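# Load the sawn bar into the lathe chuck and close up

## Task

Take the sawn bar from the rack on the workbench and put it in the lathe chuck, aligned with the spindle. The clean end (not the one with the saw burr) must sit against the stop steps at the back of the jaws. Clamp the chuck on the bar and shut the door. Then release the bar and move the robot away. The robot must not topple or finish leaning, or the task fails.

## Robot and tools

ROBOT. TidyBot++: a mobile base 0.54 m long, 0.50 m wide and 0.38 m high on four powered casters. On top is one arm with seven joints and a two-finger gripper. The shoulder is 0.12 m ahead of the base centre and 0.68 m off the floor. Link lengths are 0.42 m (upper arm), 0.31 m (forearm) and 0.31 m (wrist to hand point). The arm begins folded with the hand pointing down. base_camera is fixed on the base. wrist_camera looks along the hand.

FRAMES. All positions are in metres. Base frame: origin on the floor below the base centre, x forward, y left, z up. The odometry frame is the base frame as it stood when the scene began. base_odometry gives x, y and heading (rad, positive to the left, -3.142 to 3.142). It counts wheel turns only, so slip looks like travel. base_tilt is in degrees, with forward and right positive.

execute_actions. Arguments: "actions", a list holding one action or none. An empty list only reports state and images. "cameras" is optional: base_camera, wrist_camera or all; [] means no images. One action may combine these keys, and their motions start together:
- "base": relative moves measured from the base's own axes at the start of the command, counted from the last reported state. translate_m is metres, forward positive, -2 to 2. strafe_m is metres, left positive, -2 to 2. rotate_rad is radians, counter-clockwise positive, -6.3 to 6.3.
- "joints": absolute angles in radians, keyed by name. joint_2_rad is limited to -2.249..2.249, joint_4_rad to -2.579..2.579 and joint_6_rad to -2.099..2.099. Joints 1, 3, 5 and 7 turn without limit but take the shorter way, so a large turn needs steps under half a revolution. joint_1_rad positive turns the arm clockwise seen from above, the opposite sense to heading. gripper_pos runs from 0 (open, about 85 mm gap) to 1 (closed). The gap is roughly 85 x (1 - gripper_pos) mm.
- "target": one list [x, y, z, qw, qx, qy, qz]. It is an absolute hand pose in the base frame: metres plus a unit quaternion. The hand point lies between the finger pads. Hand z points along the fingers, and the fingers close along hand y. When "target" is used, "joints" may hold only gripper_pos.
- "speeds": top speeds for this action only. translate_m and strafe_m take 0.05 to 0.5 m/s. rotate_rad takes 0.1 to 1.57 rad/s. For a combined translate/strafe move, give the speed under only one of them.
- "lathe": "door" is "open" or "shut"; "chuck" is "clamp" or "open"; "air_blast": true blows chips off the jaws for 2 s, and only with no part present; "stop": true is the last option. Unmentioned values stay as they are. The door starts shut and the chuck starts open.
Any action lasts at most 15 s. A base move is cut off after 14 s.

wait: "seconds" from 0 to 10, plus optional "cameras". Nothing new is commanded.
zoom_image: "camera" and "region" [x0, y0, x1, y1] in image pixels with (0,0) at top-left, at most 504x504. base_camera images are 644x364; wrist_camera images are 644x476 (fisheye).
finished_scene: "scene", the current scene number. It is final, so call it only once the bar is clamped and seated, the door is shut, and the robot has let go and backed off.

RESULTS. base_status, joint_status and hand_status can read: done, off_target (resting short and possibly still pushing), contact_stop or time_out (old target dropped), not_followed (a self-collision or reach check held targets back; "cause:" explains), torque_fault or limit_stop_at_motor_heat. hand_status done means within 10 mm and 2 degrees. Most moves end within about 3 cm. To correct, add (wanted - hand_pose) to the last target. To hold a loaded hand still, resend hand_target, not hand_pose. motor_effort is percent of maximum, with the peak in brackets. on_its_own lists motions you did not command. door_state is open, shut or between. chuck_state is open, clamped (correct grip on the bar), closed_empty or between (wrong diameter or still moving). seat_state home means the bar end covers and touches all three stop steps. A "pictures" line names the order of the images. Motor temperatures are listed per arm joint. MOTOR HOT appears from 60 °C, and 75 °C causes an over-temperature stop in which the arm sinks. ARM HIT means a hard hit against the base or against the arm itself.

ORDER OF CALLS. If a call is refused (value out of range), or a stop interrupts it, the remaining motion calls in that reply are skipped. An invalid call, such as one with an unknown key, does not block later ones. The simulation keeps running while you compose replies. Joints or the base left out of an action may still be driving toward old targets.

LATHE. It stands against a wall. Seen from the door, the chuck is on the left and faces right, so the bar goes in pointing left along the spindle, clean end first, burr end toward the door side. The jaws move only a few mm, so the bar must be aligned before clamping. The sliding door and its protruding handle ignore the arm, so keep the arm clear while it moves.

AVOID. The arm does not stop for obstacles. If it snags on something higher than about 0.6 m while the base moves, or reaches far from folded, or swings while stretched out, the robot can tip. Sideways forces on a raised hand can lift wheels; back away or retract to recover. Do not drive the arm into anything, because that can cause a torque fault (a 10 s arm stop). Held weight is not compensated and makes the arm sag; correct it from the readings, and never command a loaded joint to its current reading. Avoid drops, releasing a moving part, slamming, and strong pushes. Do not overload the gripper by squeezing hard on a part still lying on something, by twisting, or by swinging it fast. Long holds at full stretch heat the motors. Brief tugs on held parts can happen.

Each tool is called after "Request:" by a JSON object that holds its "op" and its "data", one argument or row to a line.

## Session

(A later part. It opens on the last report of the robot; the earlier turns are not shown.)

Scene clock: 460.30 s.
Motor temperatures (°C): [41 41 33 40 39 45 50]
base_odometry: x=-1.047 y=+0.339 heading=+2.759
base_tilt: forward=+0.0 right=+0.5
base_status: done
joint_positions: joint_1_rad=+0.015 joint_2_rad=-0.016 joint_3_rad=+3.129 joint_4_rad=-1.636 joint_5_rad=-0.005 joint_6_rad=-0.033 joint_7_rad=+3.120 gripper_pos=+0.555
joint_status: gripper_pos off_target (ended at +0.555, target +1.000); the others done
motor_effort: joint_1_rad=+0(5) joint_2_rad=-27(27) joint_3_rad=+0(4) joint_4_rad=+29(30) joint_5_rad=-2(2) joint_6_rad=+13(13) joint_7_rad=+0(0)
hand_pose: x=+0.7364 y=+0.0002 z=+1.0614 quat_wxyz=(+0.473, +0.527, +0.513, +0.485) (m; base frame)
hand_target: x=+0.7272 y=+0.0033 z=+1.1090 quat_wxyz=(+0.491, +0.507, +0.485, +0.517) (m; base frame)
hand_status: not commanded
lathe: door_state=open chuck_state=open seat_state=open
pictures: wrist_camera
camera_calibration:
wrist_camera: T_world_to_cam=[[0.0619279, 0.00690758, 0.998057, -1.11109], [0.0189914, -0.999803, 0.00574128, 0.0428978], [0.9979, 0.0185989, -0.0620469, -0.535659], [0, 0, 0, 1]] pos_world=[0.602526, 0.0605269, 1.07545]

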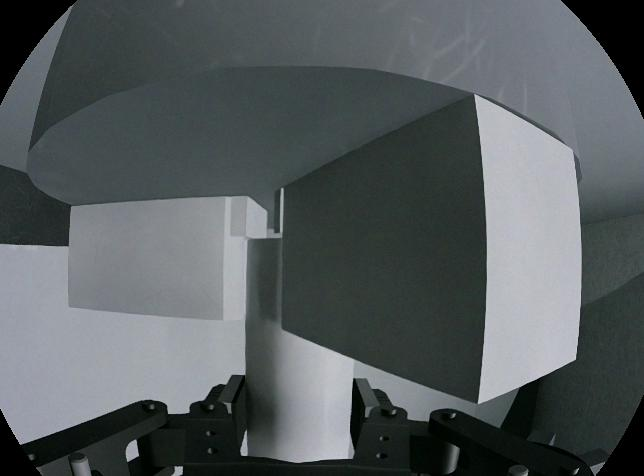

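Request:
{"op": "execute_actions", "data": {
  "actions": [
    {"joints": {"joint_1_rad": 6.286, "joint_3_rad": 3.120, "joint_4_rad": -1.604, "joint_5_rad": -0.001, "gripper_pos": 1.0}}
  ],
  "cameras": ["wrist_camera"]
}}

Request:
{"op": "zoom_image", "data": {
  "camera": "wrist_camera",
  "region": [220, 180, 310, 260]
}}

Scene clock: 461.83 s.
Motor temperatures (°C): [41 41 33 40 39 45 50]
base_odometry: x=-1.047 y=+0.339 heading=+2.759
base_tilt: forward=+0.0 right=+0.4
base_status: not commanded
joint_positions: joint_1_rad=+0.014 joint_2_rad=-0.016 joint_3_rad=+3.129 joint_4_rad=-1.636 joint_5_rad=-0.005 joint_6_rad=-0.033 joint_7_rad=+3.120 gripper_pos=+0.555
joint_status: gripper_pos off_target (ended at +0.555, target +1.000); the others done
motor_effort: joint_1_rad=-1(2) joint_2_rad=-27(27) joint_3_rad=-1(1) joint_4_rad=+29(29) joint_5_rad=-2(2) joint_6_rad=+13(13) joint_7_rad=+0(1)
hand_pose: x=+0.7364 y=+0.0010 z=+1.0614 quat_wxyz=(+0.473, +0.527, +0.513, +0.485) (m; base frame)
hand_target: x=+0.7270 y=+0.0131 z=+1.1102 quat_wxyz=(+0.488, +0.502, +0.489, +0.520) (m; base frame)
hand_status: not commanded
lathe: door_state=open chuck_state=open seat_state=open
pictures: wrist_camera
camera_calibration:
wrist_camera: T_world_to_cam=[[0.0619196, 0.0069859, 0.998057, -1.11109], [0.020196, -0.99978, 0.005745, 0.042752], [0.997877, 0.0198011, -0.062047, -0.535653], [0, 0, 0, 1]] pos_world=[0.60245, 0.061111, 1.07545]

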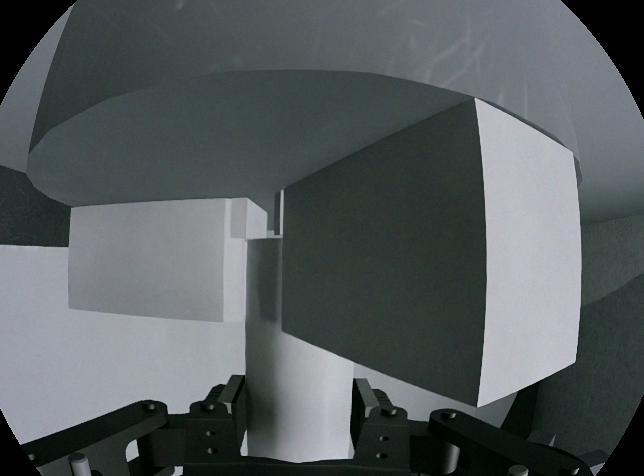

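Scaled by 5.600.

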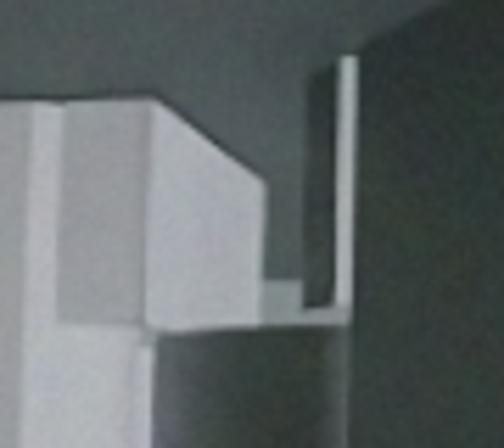

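Request:
{"op": "execute_actions", "data": {
  "actions": [
    {"joints": {"joint_4_rad": -1.600, "joint_5_rad": 0.008, "gripper_pos": 1.0}, "base": {"strafe_m": 0.002}, "speeds": {"strafe_m": 0.05}}
  ],
  "cameras": []
}}

Scene clock: 463.33 s.
Motor temperatures (°C): [41 41 33 40 39 45 50]
base_odometry: x=-1.048 y=+0.337 heading=+2.759
base_tilt: forward=+0.1 right=+0.5
base_status: done
joint_positions: joint_1_rad=+0.015 joint_2_rad=-0.016 joint_3_rad=+3.131 joint_4_rad=-1.635 joint_5_rad=-0.005 joint_6_rad=-0.033 joint_7_rad=+3.120 gripper_pos=+0.555
joint_status: gripper_pos off_target (ended at +0.555, target +1.000); the others done
motor_effort: joint_1_rad=-2(7) joint_2_rad=-27(28) joint_3_rad=-1(6) joint_4_rad=+29(30) joint_5_rad=-2(3) joint_6_rad=+13(14) joint_7_rad=+0(1)
hand_pose: x=+0.7365 y=-0.0007 z=+1.0619 quat_wxyz=(+0.474, +0.528, +0.512, +0.485) (m; base frame)
hand_target: x=+0.7269 y=+0.0132 z=+1.1127 quat_wxyz=(+0.491, +0.499, +0.490, +0.519) (m; base frame)
hand_status: not commanded
lathe: door_state=open chuck_state=open seat_state=open
pictures: none
No camera images: "cameras" was empty.

Request:
{"op": "execute_actions", "data": {
  "actions": [
    {"lathe": {"chuck": "clamp"}}
  ],
  "cameras": []
}}

Request:
{"op": "wait", "data": {
  "seconds": 1.5,
  "cameras": ["wrist_camera"]
}}

Scene clock: 464.47 s.
Motor temperatures (°C): [41 41 33 40 39 45 50]
base_odometry: x=-1.048 y=+0.337 heading=+2.759
base_tilt: forward=+0.1 right=+0.5
base_status: not commanded
joint_positions: joint_1_rad=+0.015 joint_2_rad=-0.016 joint_3_rad=+3.131 joint_4_rad=-1.635 joint_5_rad=-0.005 joint_6_rad=-0.033 joint_7_rad=+3.120 gripper_pos=+0.555
joint_status: not commanded
motor_effort: joint_1_rad=-2(2) joint_2_rad=-27(27) joint_3_rad=-1(2) joint_4_rad=+29(29) joint_5_rad=-2(2) joint_6_rad=+13(13) joint_7_rad=+0(0)
hand_pose: x=+0.7365 y=-0.0007 z=+1.0620 quat_wxyz=(+0.474, +0.527, +0.512, +0.485) (m; base frame)
hand_target: x=+0.7269 y=+0.0132 z=+1.1127 quat_wxyz=(+0.491, +0.499, +0.490, +0.519) (m; base frame)
hand_status: not commanded
lathe: door_state=open chuck_state=between seat_state=open
pictures: none
No camera images: "cameras" was empty.

Scene clock: 465.97 s.
Motor temperatures (°C): [41 41 33 40 39 45 50]
base_odometry: x=-1.048 y=+0.337 heading=+2.759
base_tilt: forward=+0.1 right=+0.4
base_status: not commanded
joint_positions: joint_1_rad=+0.014 joint_2_rad=-0.016 joint_3_rad=+3.130 joint_4_rad=-1.634 joint_5_rad=+0.008 joint_6_rad=-0.032 joint_7_rad=+3.120 gripper_pos=+0.555
joint_status: not commanded
motor_effort: joint_1_rad=-1(2) joint_2_rad=-28(27) joint_3_rad=+0(2) joint_4_rad=+31(29) joint_5_rad=-4(2) joint_6_rad=+15(13) joint_7_rad=-2(0)
hand_pose: x=+0.7366 y=-0.0007 z=+1.0624 quat_wxyz=(+0.477, +0.524, +0.515, +0.482) (m; base frame)
hand_target: x=+0.7269 y=+0.0132 z=+1.1127 quat_wxyz=(+0.491, +0.499, +0.490, +0.519) (m; base frame)
hand_status: not commanded
wait: 1.50 s; at rest by 0.27 s
lathe: door_state=open chuck_state=clamped seat_state=open
pictures: wrist_camera
camera_calibration:
wrist_camera: T_world_to_cam=[[0.060349, 0.0194041, 0.997989, -1.11078], [0.0182661, -0.999665, 0.0183321, 0.029092], [0.99801, 0.0171231, -0.0606833, -0.537329], [0, 0, 0, 1]] pos_world=[0.602763, 0.0598367, 1.07541]

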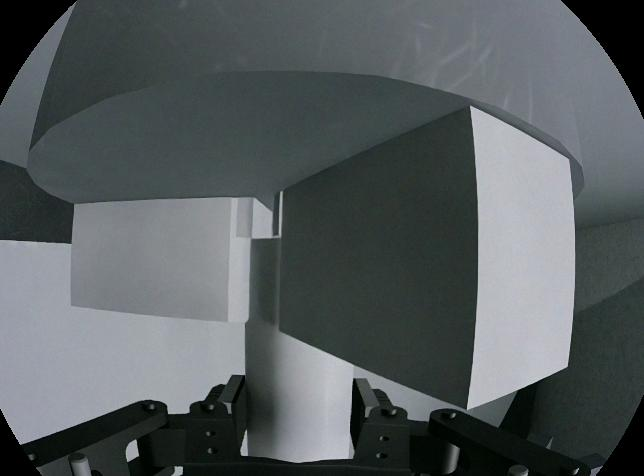

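Request:
{"op": "zoom_image", "data": {
  "camera": "wrist_camera",
  "region": [220, 180, 310, 260]
}}

Scaled by 5.600.

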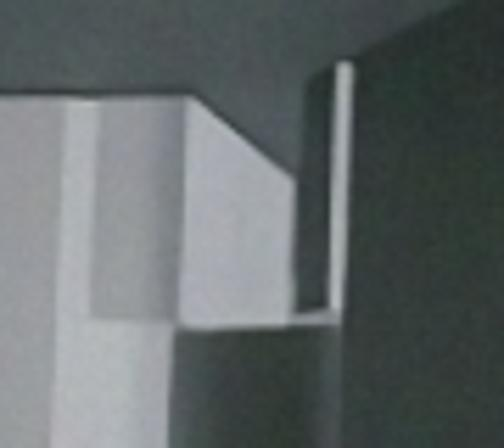

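Request:
{"op": "execute_actions", "data": {
  "actions": [
    {"joints": {"joint_1_rad": 6.272, "joint_3_rad": 3.114, "joint_5_rad": 0.020}}
  ],
  "cameras": []
}}

Request:
{"op": "execute_actions", "data": {
  "actions": [
    {"lathe": {"chuck": "open"}}
  ],
  "cameras": []
}}

Request:
{"op": "wait", "data": {
  "seconds": 1.5,
  "cameras": ["wrist_camera"]
}}

Request:
{"op": "zoom_image", "data": {
  "camera": "wrist_camera",
  "region": [220, 180, 310, 260]
}}

Scene clock: 472.40 s.
Motor temperatures (°C): [41 41 33 40 39 45 50]
base_odometry: x=-1.048 y=+0.337 heading=+2.759
base_tilt: forward=+0.0 right=+0.5
base_status: not commanded
joint_positions: joint_1_rad=+0.014 joint_2_rad=-0.016 joint_3_rad=+3.131 joint_4_rad=-1.634 joint_5_rad=+0.008 joint_6_rad=-0.032 joint_7_rad=+3.120 gripper_pos=+0.555
joint_status: all done
motor_effort: joint_1_rad=-3(6) joint_2_rad=-29(30) joint_3_rad=-3(4) joint_4_rad=+31(32) joint_5_rad=-4(4) joint_6_rad=+15(15) joint_7_rad=-2(3)
hand_pose: x=+0.7366 y=-0.0004 z=+1.0624 quat_wxyz=(+0.477, +0.524, +0.515, +0.482) (m; base frame)
hand_target: x=+0.7265 y=+0.0255 z=+1.1127 quat_wxyz=(+0.489, +0.491, +0.498, +0.521) (m; base frame)
hand_status: not commanded
lathe: door_state=open chuck_state=clamped seat_state=open
pictures: none
No camera images: "cameras" was empty.

Scene clock: 472.70 s.
Motor temperatures (°C): [41 41 33 40 39 45 50]
base_odometry: x=-1.048 y=+0.337 heading=+2.759
base_tilt: forward=+0.1 right=+0.4
base_status: not commanded
joint_positions: joint_1_rad=+0.014 joint_2_rad=-0.016 joint_3_rad=+3.130 joint_4_rad=-1.634 joint_5_rad=+0.008 joint_6_rad=-0.032 joint_7_rad=+3.120 gripper_pos=+0.555
joint_status: not commanded
motor_effort: joint_1_rad=-3(4) joint_2_rad=-27(29) joint_3_rad=-3(3) joint_4_rad=+30(32) joint_5_rad=-2(4) joint_6_rad=+14(15) joint_7_rad=-1(2)
hand_pose: x=+0.7367 y=-0.0002 z=+1.0629 quat_wxyz=(+0.477, +0.524, +0.515, +0.482) (m; base frame)
hand_target: x=+0.7265 y=+0.0255 z=+1.1127 quat_wxyz=(+0.489, +0.491, +0.498, +0.521) (m; base frame)
hand_status: not commanded
lathe: door_state=open chuck_state=between seat_state=home
pictures: none
No camera images: "cameras" was empty.

Scene clock: 474.20 s.
Motor temperatures (°C): [41 41 33 40 39 45 50]
base_odometry: x=-1.048 y=+0.337 heading=+2.759
base_tilt: forward=+0.0 right=+0.4
base_status: not commanded
joint_positions: joint_1_rad=+0.014 joint_2_rad=-0.016 joint_3_rad=+3.131 joint_4_rad=-1.634 joint_5_rad=+0.008 joint_6_rad=-0.032 joint_7_rad=+3.120 gripper_pos=+0.555
joint_status: not commanded
motor_effort: joint_1_rad=-3(4) joint_2_rad=-27(29) joint_3_rad=-3(3) joint_4_rad=+30(32) joint_5_rad=-2(4) joint_6_rad=+14(15) joint_7_rad=+0(2)
hand_pose: x=+0.7367 y=-0.0003 z=+1.0629 quat_wxyz=(+0.477, +0.524, +0.515, +0.482) (m; base frame)
hand_target: x=+0.7265 y=+0.0255 z=+1.1127 quat_wxyz=(+0.489, +0.491, +0.498, +0.521) (m; base frame)
hand_status: not commanded
wait: 1.50 s; at rest by 0.27 s
lathe: door_state=open chuck_state=open seat_state=open
pictures: wrist_camera
camera_calibration:
wrist_camera: T_world_to_cam=[[0.0595432, 0.0199992, 0.998025, -1.11073], [0.0190415, -0.99964, 0.0188955, 0.0283783], [0.998044, 0.0178788, -0.0599026, -0.538194], [0, 0, 0, 1]] pos_world=[0.602737, 0.060204, 1.07577]

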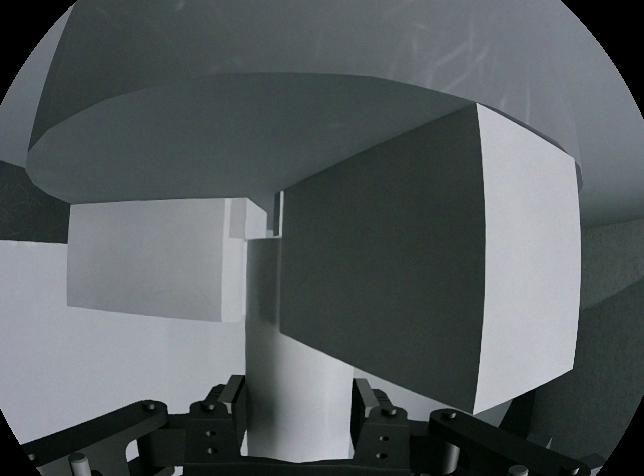

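Scaled by 5.600.

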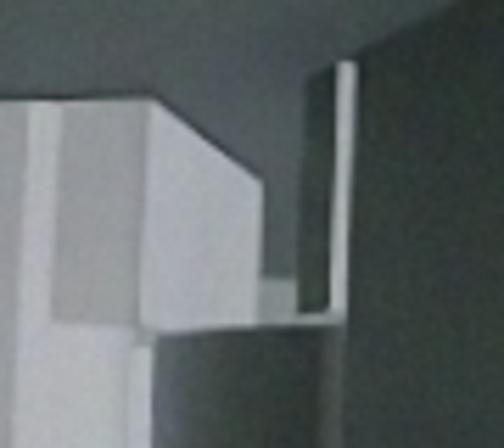

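Request:
{"op": "execute_actions", "data": {
  "actions": [
    {"lathe": {"chuck": "clamp"}}
  ],
  "cameras": []
}}

Request:
{"op": "wait", "data": {
  "seconds": 1.3,
  "cameras": []
}}

Scene clock: 475.27 s.
Motor temperatures (°C): [41 41 33 40 39 45 50]
base_odometry: x=-1.048 y=+0.337 heading=+2.759
base_tilt: forward=+0.1 right=+0.4
base_status: not commanded
joint_positions: joint_1_rad=+0.014 joint_2_rad=-0.016 joint_3_rad=+3.131 joint_4_rad=-1.633 joint_5_rad=+0.008 joint_6_rad=-0.032 joint_7_rad=+3.120 gripper_pos=+0.555
joint_status: not commanded
motor_effort: joint_1_rad=-4(4) joint_2_rad=-29(29) joint_3_rad=-3(4) joint_4_rad=+32(32) joint_5_rad=-3(3) joint_6_rad=+16(16) joint_7_rad=-1(1)
hand_pose: x=+0.7367 y=-0.0003 z=+1.0633 quat_wxyz=(+0.477, +0.523, +0.515, +0.482) (m; base frame)
hand_target: x=+0.7265 y=+0.0255 z=+1.1127 quat_wxyz=(+0.489, +0.491, +0.498, +0.521) (m; base frame)
hand_status: not commanded
lathe: door_state=open chuck_state=between seat_state=open
pictures: none
No camera images: "cameras" was empty.

Scene clock: 476.57 s.
Motor temperatures (°C): [41 41 33 40 39 45 50]
base_odometry: x=-1.048 y=+0.337 heading=+2.759
base_tilt: forward=+0.0 right=+0.4
base_status: not commanded
joint_positions: joint_1_rad=+0.014 joint_2_rad=-0.015 joint_3_rad=+3.131 joint_4_rad=-1.634 joint_5_rad=+0.008 joint_6_rad=-0.032 joint_7_rad=+3.120 gripper_pos=+0.555
joint_status: not commanded
motor_effort: joint_1_rad=-3(4) joint_2_rad=-29(29) joint_3_rad=-3(4) joint_4_rad=+32(32) joint_5_rad=-4(3) joint_6_rad=+15(16) joint_7_rad=-2(1)
hand_pose: x=+0.7366 y=-0.0003 z=+1.0624 quat_wxyz=(+0.477, +0.524, +0.516, +0.482) (m; base frame)
hand_target: x=+0.7265 y=+0.0255 z=+1.1127 quat_wxyz=(+0.489, +0.491, +0.498, +0.521) (m; base frame)
hand_status: not commanded
wait: 1.30 s; at rest by 0.27 s
lathe: door_state=open chuck_state=clamped seat_state=home
pictures: none
No camera images: "cameras" was empty.

Request:
{"op": "execute_actions", "data": {
  "actions": [
    {"joints": {"joint_1_rad": 6.292, "joint_3_rad": 3.127, "joint_5_rad": 0.008, "gripper_pos": 1.0}}
  ],
  "cameras": []
}}

Request:
{"op": "execute_actions", "data": {
  "actions": [
    {"joints": {"gripper_pos": 0.0}}
  ],
  "cameras": ["wrist_camera"]
}}

Scene clock: 478.30 s.
Motor temperatures (°C): [41 41 33 40 39 45 50]
base_odometry: x=-1.048 y=+0.337 heading=+2.759
base_tilt: forward=+0.0 right=+0.4
base_status: not commanded
joint_positions: joint_1_rad=+0.014 joint_2_rad=-0.015 joint_3_rad=+3.131 joint_4_rad=-1.634 joint_5_rad=+0.008 joint_6_rad=-0.032 joint_7_rad=+3.120 gripper_pos=+0.555
joint_status: gripper_pos off_target (ended at +0.555, target +1.000); the others done
motor_effort: joint_1_rad=-2(4) joint_2_rad=-28(29) joint_3_rad=-1(3) joint_4_rad=+31(32) joint_5_rad=-4(5) joint_6_rad=+15(15) joint_7_rad=-2(3)
hand_pose: x=+0.7366 y=-0.0006 z=+1.0624 quat_wxyz=(+0.477, +0.524, +0.515, +0.482) (m; base frame)
hand_target: x=+0.7271 y=+0.0052 z=+1.1127 quat_wxyz=(+0.494, +0.502, +0.487, +0.516) (m; base frame)
hand_status: not commanded
lathe: door_state=open chuck_state=clamped seat_state=home
pictures: none
No camera images: "cameras" was empty.

Scene clock: 479.40 s.
Motor temperatures (°C): [41 41 33 40 39 45 50]
base_odometry: x=-1.048 y=+0.337 heading=+2.759
base_tilt: forward=+0.0 right=+0.5
base_status: not commanded
joint_positions: joint_1_rad=+0.014 joint_2_rad=-0.024 joint_3_rad=+3.131 joint_4_rad=-1.613 joint_5_rad=+0.008 joint_6_rad=-0.022 joint_7_rad=+3.120 gripper_pos=+0.000
joint_status: all done
motor_effort: joint_1_rad=+0(2) joint_2_rad=-22(33) joint_3_rad=+0(1) joint_4_rad=+25(32) joint_5_rad=-2(4) joint_6_rad=+10(15) joint_7_rad=+0(2)
hand_pose: x=+0.7340 y=-0.0005 z=+1.0847 quat_wxyz=(+0.488, +0.514, +0.506, +0.493) (m; base frame)
hand_target: x=+0.7271 y=+0.0052 z=+1.1127 quat_wxyz=(+0.494, +0.502, +0.487, +0.516) (m; base frame)
hand_status: not commanded
lathe: door_state=open chuck_state=clamped seat_state=home
pictures: wrist_camera
camera_calibration:
wrist_camera: T_world_to_cam=[[0.0191667, 0.02019, 0.999612, -1.10444], [0.0179126, -0.999643, 0.0198471, 0.0276164], [0.999656, 0.0175253, -0.0195215, -0.579228], [0, 0, 0, 1]] pos_world=[0.599703, 0.0600562, 1.09215]

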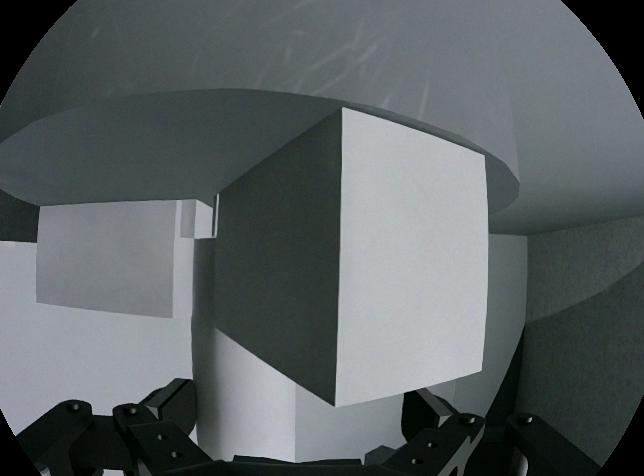

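Request:
{"op": "execute_actions", "data": {
  "actions": [
    {"joints": {"joint_4_rad": -1.625, "joint_6_rad": -0.03, "joint_2_rad": -0.035}}
  ],
  "cameras": ["wrist_camera"]
}}

Scene clock: 480.73 s.
Motor temperatures (°C): [41 41 33 40 39 45 50]
base_odometry: x=-1.048 y=+0.337 heading=+2.759
base_tilt: forward=+0.0 right=+0.4
base_status: not commanded
joint_positions: joint_1_rad=+0.014 joint_2_rad=-0.024 joint_3_rad=+3.131 joint_4_rad=-1.617 joint_5_rad=+0.008 joint_6_rad=-0.022 joint_7_rad=+3.120 gripper_pos=+0.000
joint_status: all done
motor_effort: joint_1_rad=+0(0) joint_2_rad=-20(22) joint_3_rad=+1(1) joint_4_rad=+23(25) joint_5_rad=-2(2) joint_6_rad=+9(10) joint_7_rad=+0(0)
hand_pose: x=+0.7339 y=-0.0005 z=+1.0819 quat_wxyz=(+0.486, +0.515, +0.507, +0.491) (m; base frame)
hand_target: x=+0.7293 y=+0.0050 z=+1.0810 quat_wxyz=(+0.477, +0.520, +0.504, +0.498) (m; base frame)
hand_status: not commanded
lathe: door_state=open chuck_state=clamped seat_state=home
pictures: wrist_camera
camera_calibration:
wrist_camera: T_world_to_cam=[[0.0240748, 0.0201751, 0.999507, -1.10514], [0.018001, -0.999643, 0.0197443, 0.0277168], [0.999548, 0.0175168, -0.0244293, -0.573805], [0, 0, 0, 1]] pos_world=[0.599653, 0.0600544, 1.09003]

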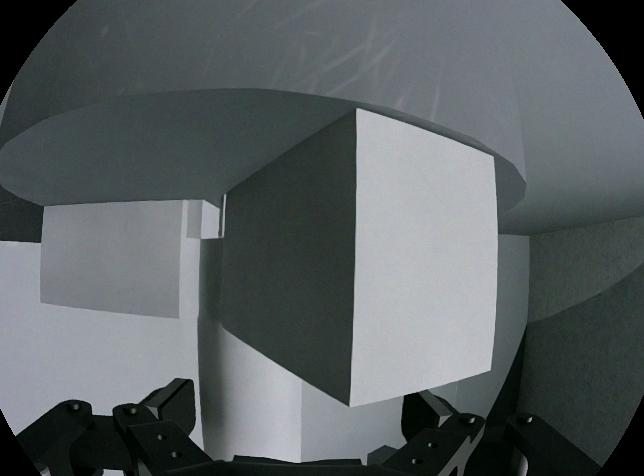

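Request:
{"op": "execute_actions", "data": {
  "actions": [
    {"joints": {"joint_4_rad": -1.639, "joint_6_rad": -0.06, "joint_2_rad": -0.032}}
  ],
  "cameras": ["wrist_camera"]
}}

Scene clock: 481.93 s.
Motor temperatures (°C): [41 41 33 40 39 45 50]
base_odometry: x=-1.048 y=+0.337 heading=+2.759
base_tilt: forward=+0.0 right=+0.4
base_status: not commanded
joint_positions: joint_1_rad=+0.014 joint_2_rad=-0.024 joint_3_rad=+3.131 joint_4_rad=-1.625 joint_5_rad=+0.008 joint_6_rad=-0.036 joint_7_rad=+3.120 gripper_pos=+0.000
joint_status: all done
motor_effort: joint_1_rad=+0(0) joint_2_rad=-21(22) joint_3_rad=+0(1) joint_4_rad=+23(25) joint_5_rad=-2(2) joint_6_rad=+9(10) joint_7_rad=+0(0)
hand_pose: x=+0.7335 y=-0.0005 z=+1.0726 quat_wxyz=(+0.481, +0.520, +0.512, +0.486) (m; base frame)
hand_target: x=+0.7294 y=+0.0049 z=+1.0611 quat_wxyz=(+0.465, +0.532, +0.515, +0.485) (m; base frame)
hand_status: not commanded
lathe: door_state=open chuck_state=clamped seat_state=home
pictures: wrist_camera
camera_calibration:
wrist_camera: T_world_to_cam=[[0.0459585, 0.0201077, 0.998741, -1.111], [0.0183095, -0.999646, 0.0192834, 0.0281414], [0.998776, 0.0174002, -0.0463104, -0.549558], [0, 0, 0, 1]] pos_world=[0.599429, 0.0600334, 1.08361]

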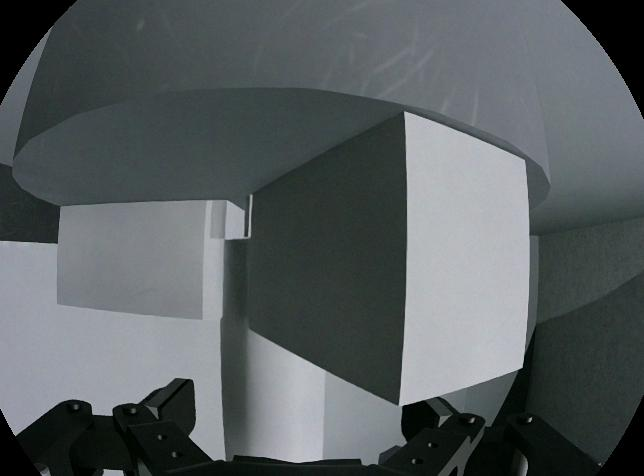

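Request:
{"op": "execute_actions", "data": {
  "actions": [
    {"base": {"translate_m": -0.15}, "speeds": {"translate_m": 0.15}}
  ],
  "cameras": ["wrist_camera"]
}}

Scene clock: 484.47 s.
Motor temperatures (°C): [41 41 33 40 39 45 50]
base_odometry: x=-0.909 y=+0.281 heading=+2.759
base_tilt: forward=+0.0 right=+0.5
base_status: done
joint_positions: joint_1_rad=+0.014 joint_2_rad=-0.029 joint_3_rad=+3.131 joint_4_rad=-1.625 joint_5_rad=+0.008 joint_6_rad=-0.036 joint_7_rad=+3.120 gripper_pos=+0.000
joint_status: not commanded
motor_effort: joint_1_rad=+0(1) joint_2_rad=-21(26) joint_3_rad=+1(1) joint_4_rad=+23(25) joint_5_rad=-2(2) joint_6_rad=+8(9) joint_7_rad=+0(0)
hand_pose: x=+0.7317 y=-0.0005 z=+1.0751 quat_wxyz=(+0.482, +0.519, +0.511, +0.487) (m; base frame)
hand_target: x=+0.7294 y=+0.0049 z=+1.0611 quat_wxyz=(+0.465, +0.532, +0.515, +0.485) (m; base frame)
hand_status: not commanded
lathe: door_state=open chuck_state=clamped seat_state=home
pictures: wrist_camera
camera_calibration:
wrist_camera: T_world_to_cam=[[0.0418515, 0.0201705, 0.99892, -1.11064], [0.0182293, -0.999645, 0.0194214, 0.0280612], [0.998958, 0.0173968, -0.0422043, -0.552168], [0, 0, 0, 1]] pos_world=[0.597563, 0.0600592, 1.08559]

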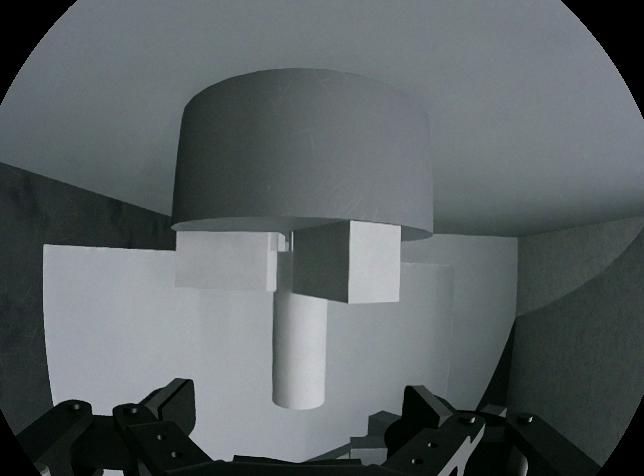

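Request:
{"op": "execute_actions", "data": {
  "actions": [
    {"base": {"translate_m": -0.42}}
  ],
  "cameras": ["wrist_camera"]
}}

Request:
{"op": "execute_actions", "data": {
  "actions": [
    {"base": {"translate_m": -0.12}, "lathe": {"door": "shut"}}
  ],
  "cameras": []
}}

Request:
{"op": "wait", "data": {
  "seconds": 3
}}

Scene clock: 487.90 s.
Motor temperatures (°C): [41 41 33 40 39 45 50]
base_odometry: x=-0.519 y=+0.124 heading=+2.759
base_tilt: forward=+0.0 right=+0.4
base_status: done
joint_positions: joint_1_rad=+0.014 joint_2_rad=-0.037 joint_3_rad=+3.131 joint_4_rad=-1.625 joint_5_rad=+0.008 joint_6_rad=-0.036 joint_7_rad=+3.120 gripper_pos=+0.000
joint_status: not commanded
motor_effort: joint_1_rad=+0(1) joint_2_rad=-20(24) joint_3_rad=+1(1) joint_4_rad=+23(24) joint_5_rad=-1(2) joint_6_rad=+8(9) joint_7_rad=+0(0)
hand_pose: x=+0.7286 y=-0.0004 z=+1.0797 quat_wxyz=(+0.484, +0.518, +0.509, +0.489) (m; base frame)
hand_target: x=+0.7294 y=+0.0049 z=+1.0611 quat_wxyz=(+0.465, +0.532, +0.515, +0.485) (m; base frame)
hand_status: not commanded
lathe: door_state=open chuck_state=clamped seat_state=home
pictures: wrist_camera
camera_calibration:
wrist_camera: T_world_to_cam=[[0.0343359, 0.0202774, 0.999205, -1.10993], [0.0180822, -0.999643, 0.0196649, 0.0279143], [0.999247, 0.0173926, -0.0346903, -0.557252], [0, 0, 0, 1]] pos_world=[0.594438, 0.0601028, 1.08917]

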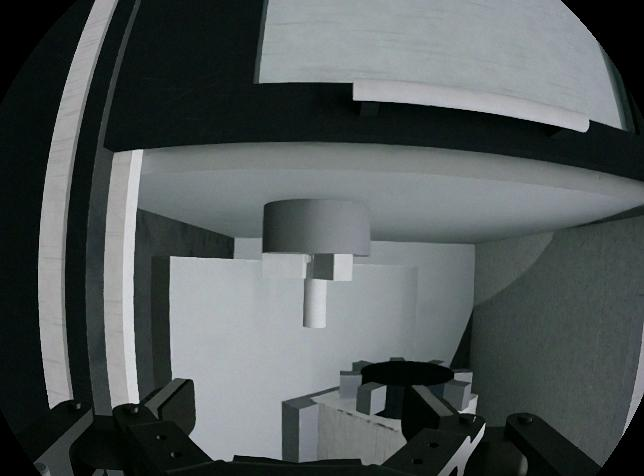

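Scene clock: 489.23 s.
Motor temperatures (°C): [41 40 33 40 39 45 50]
base_odometry: x=-0.407 y=+0.079 heading=+2.759
base_tilt: forward=+0.0 right=+0.4
base_status: done
joint_positions: joint_1_rad=+0.014 joint_2_rad=-0.040 joint_3_rad=+3.131 joint_4_rad=-1.626 joint_5_rad=+0.008 joint_6_rad=-0.036 joint_7_rad=+3.120 gripper_pos=+0.000
joint_status: not commanded
motor_effort: joint_1_rad=+0(1) joint_2_rad=-20(23) joint_3_rad=+1(1) joint_4_rad=+23(24) joint_5_rad=-2(2) joint_6_rad=+8(9) joint_7_rad=+0(0)
hand_pose: x=+0.7272 y=-0.0004 z=+1.0818 quat_wxyz=(+0.485, +0.517, +0.508, +0.489) (m; base frame)
hand_target: x=+0.7294 y=+0.0049 z=+1.0611 quat_wxyz=(+0.465, +0.532, +0.515, +0.485) (m; base frame)
hand_status: not commanded
lathe: door_state=between chuck_state=clamped seat_state=home
pictures: none
No camera images: "cameras" was empty.

Scene clock: 492.23 s.
Motor temperatures (°C): [41 40 33 40 39 45 50]
base_odometry: x=-0.407 y=+0.079 heading=+2.759
base_tilt: forward=+0.0 right=+0.5
base_status: done
joint_positions: joint_1_rad=+0.014 joint_2_rad=-0.040 joint_3_rad=+3.131 joint_4_rad=-1.626 joint_5_rad=+0.008 joint_6_rad=-0.036 joint_7_rad=+3.120 gripper_pos=+0.000
joint_status: not commanded
motor_effort: joint_1_rad=+0(1) joint_2_rad=-20(23) joint_3_rad=+0(1) joint_4_rad=+23(24) joint_5_rad=-2(2) joint_6_rad=+9(9) joint_7_rad=+0(0)
hand_pose: x=+0.7272 y=-0.0004 z=+1.0818 quat_wxyz=(+0.485, +0.517, +0.508, +0.489) (m; base frame)
hand_target: x=+0.7294 y=+0.0049 z=+1.0611 quat_wxyz=(+0.465, +0.532, +0.515, +0.485) (m; base frame)
hand_status: not commanded
wait: 3.00 s; at rest by 0.27 s
lathe: door_state=shut chuck_state=clamped seat_state=home
pictures: base_camera, wrist_camera
camera_calibration:
wrist_camera: T_world_to_cam=[[0.0309004, 0.0203266, 0.999316, -1.10959], [0.0180143, -0.999642, 0.0197762, 0.0278475], [0.99936, 0.0173909, -0.0312555, -0.559558], [0, 0, 0, 1]] pos_world=[0.592985, 0.0601231, 1.09079]

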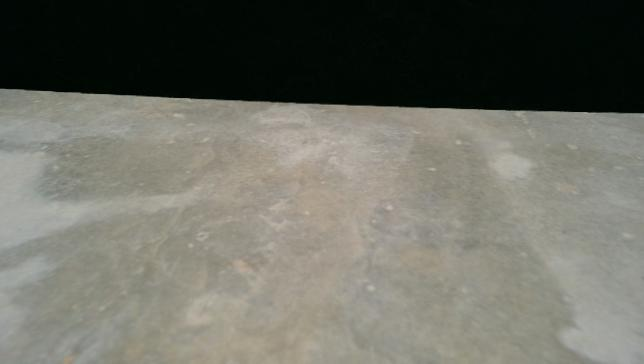

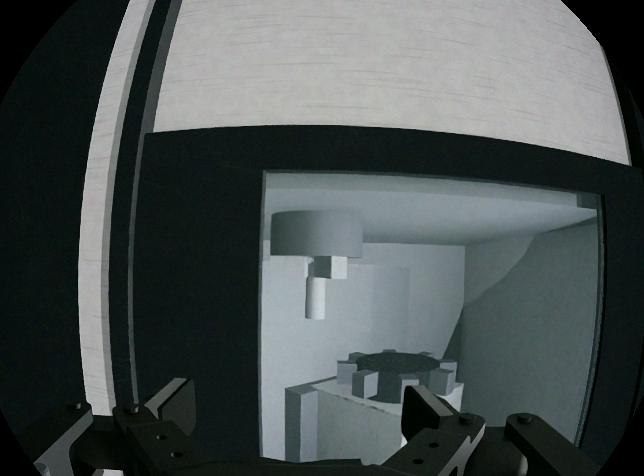

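Request:
{"op": "finished_scene", "data": {
  "scene": 2
}}

The scene is finished: the task was done.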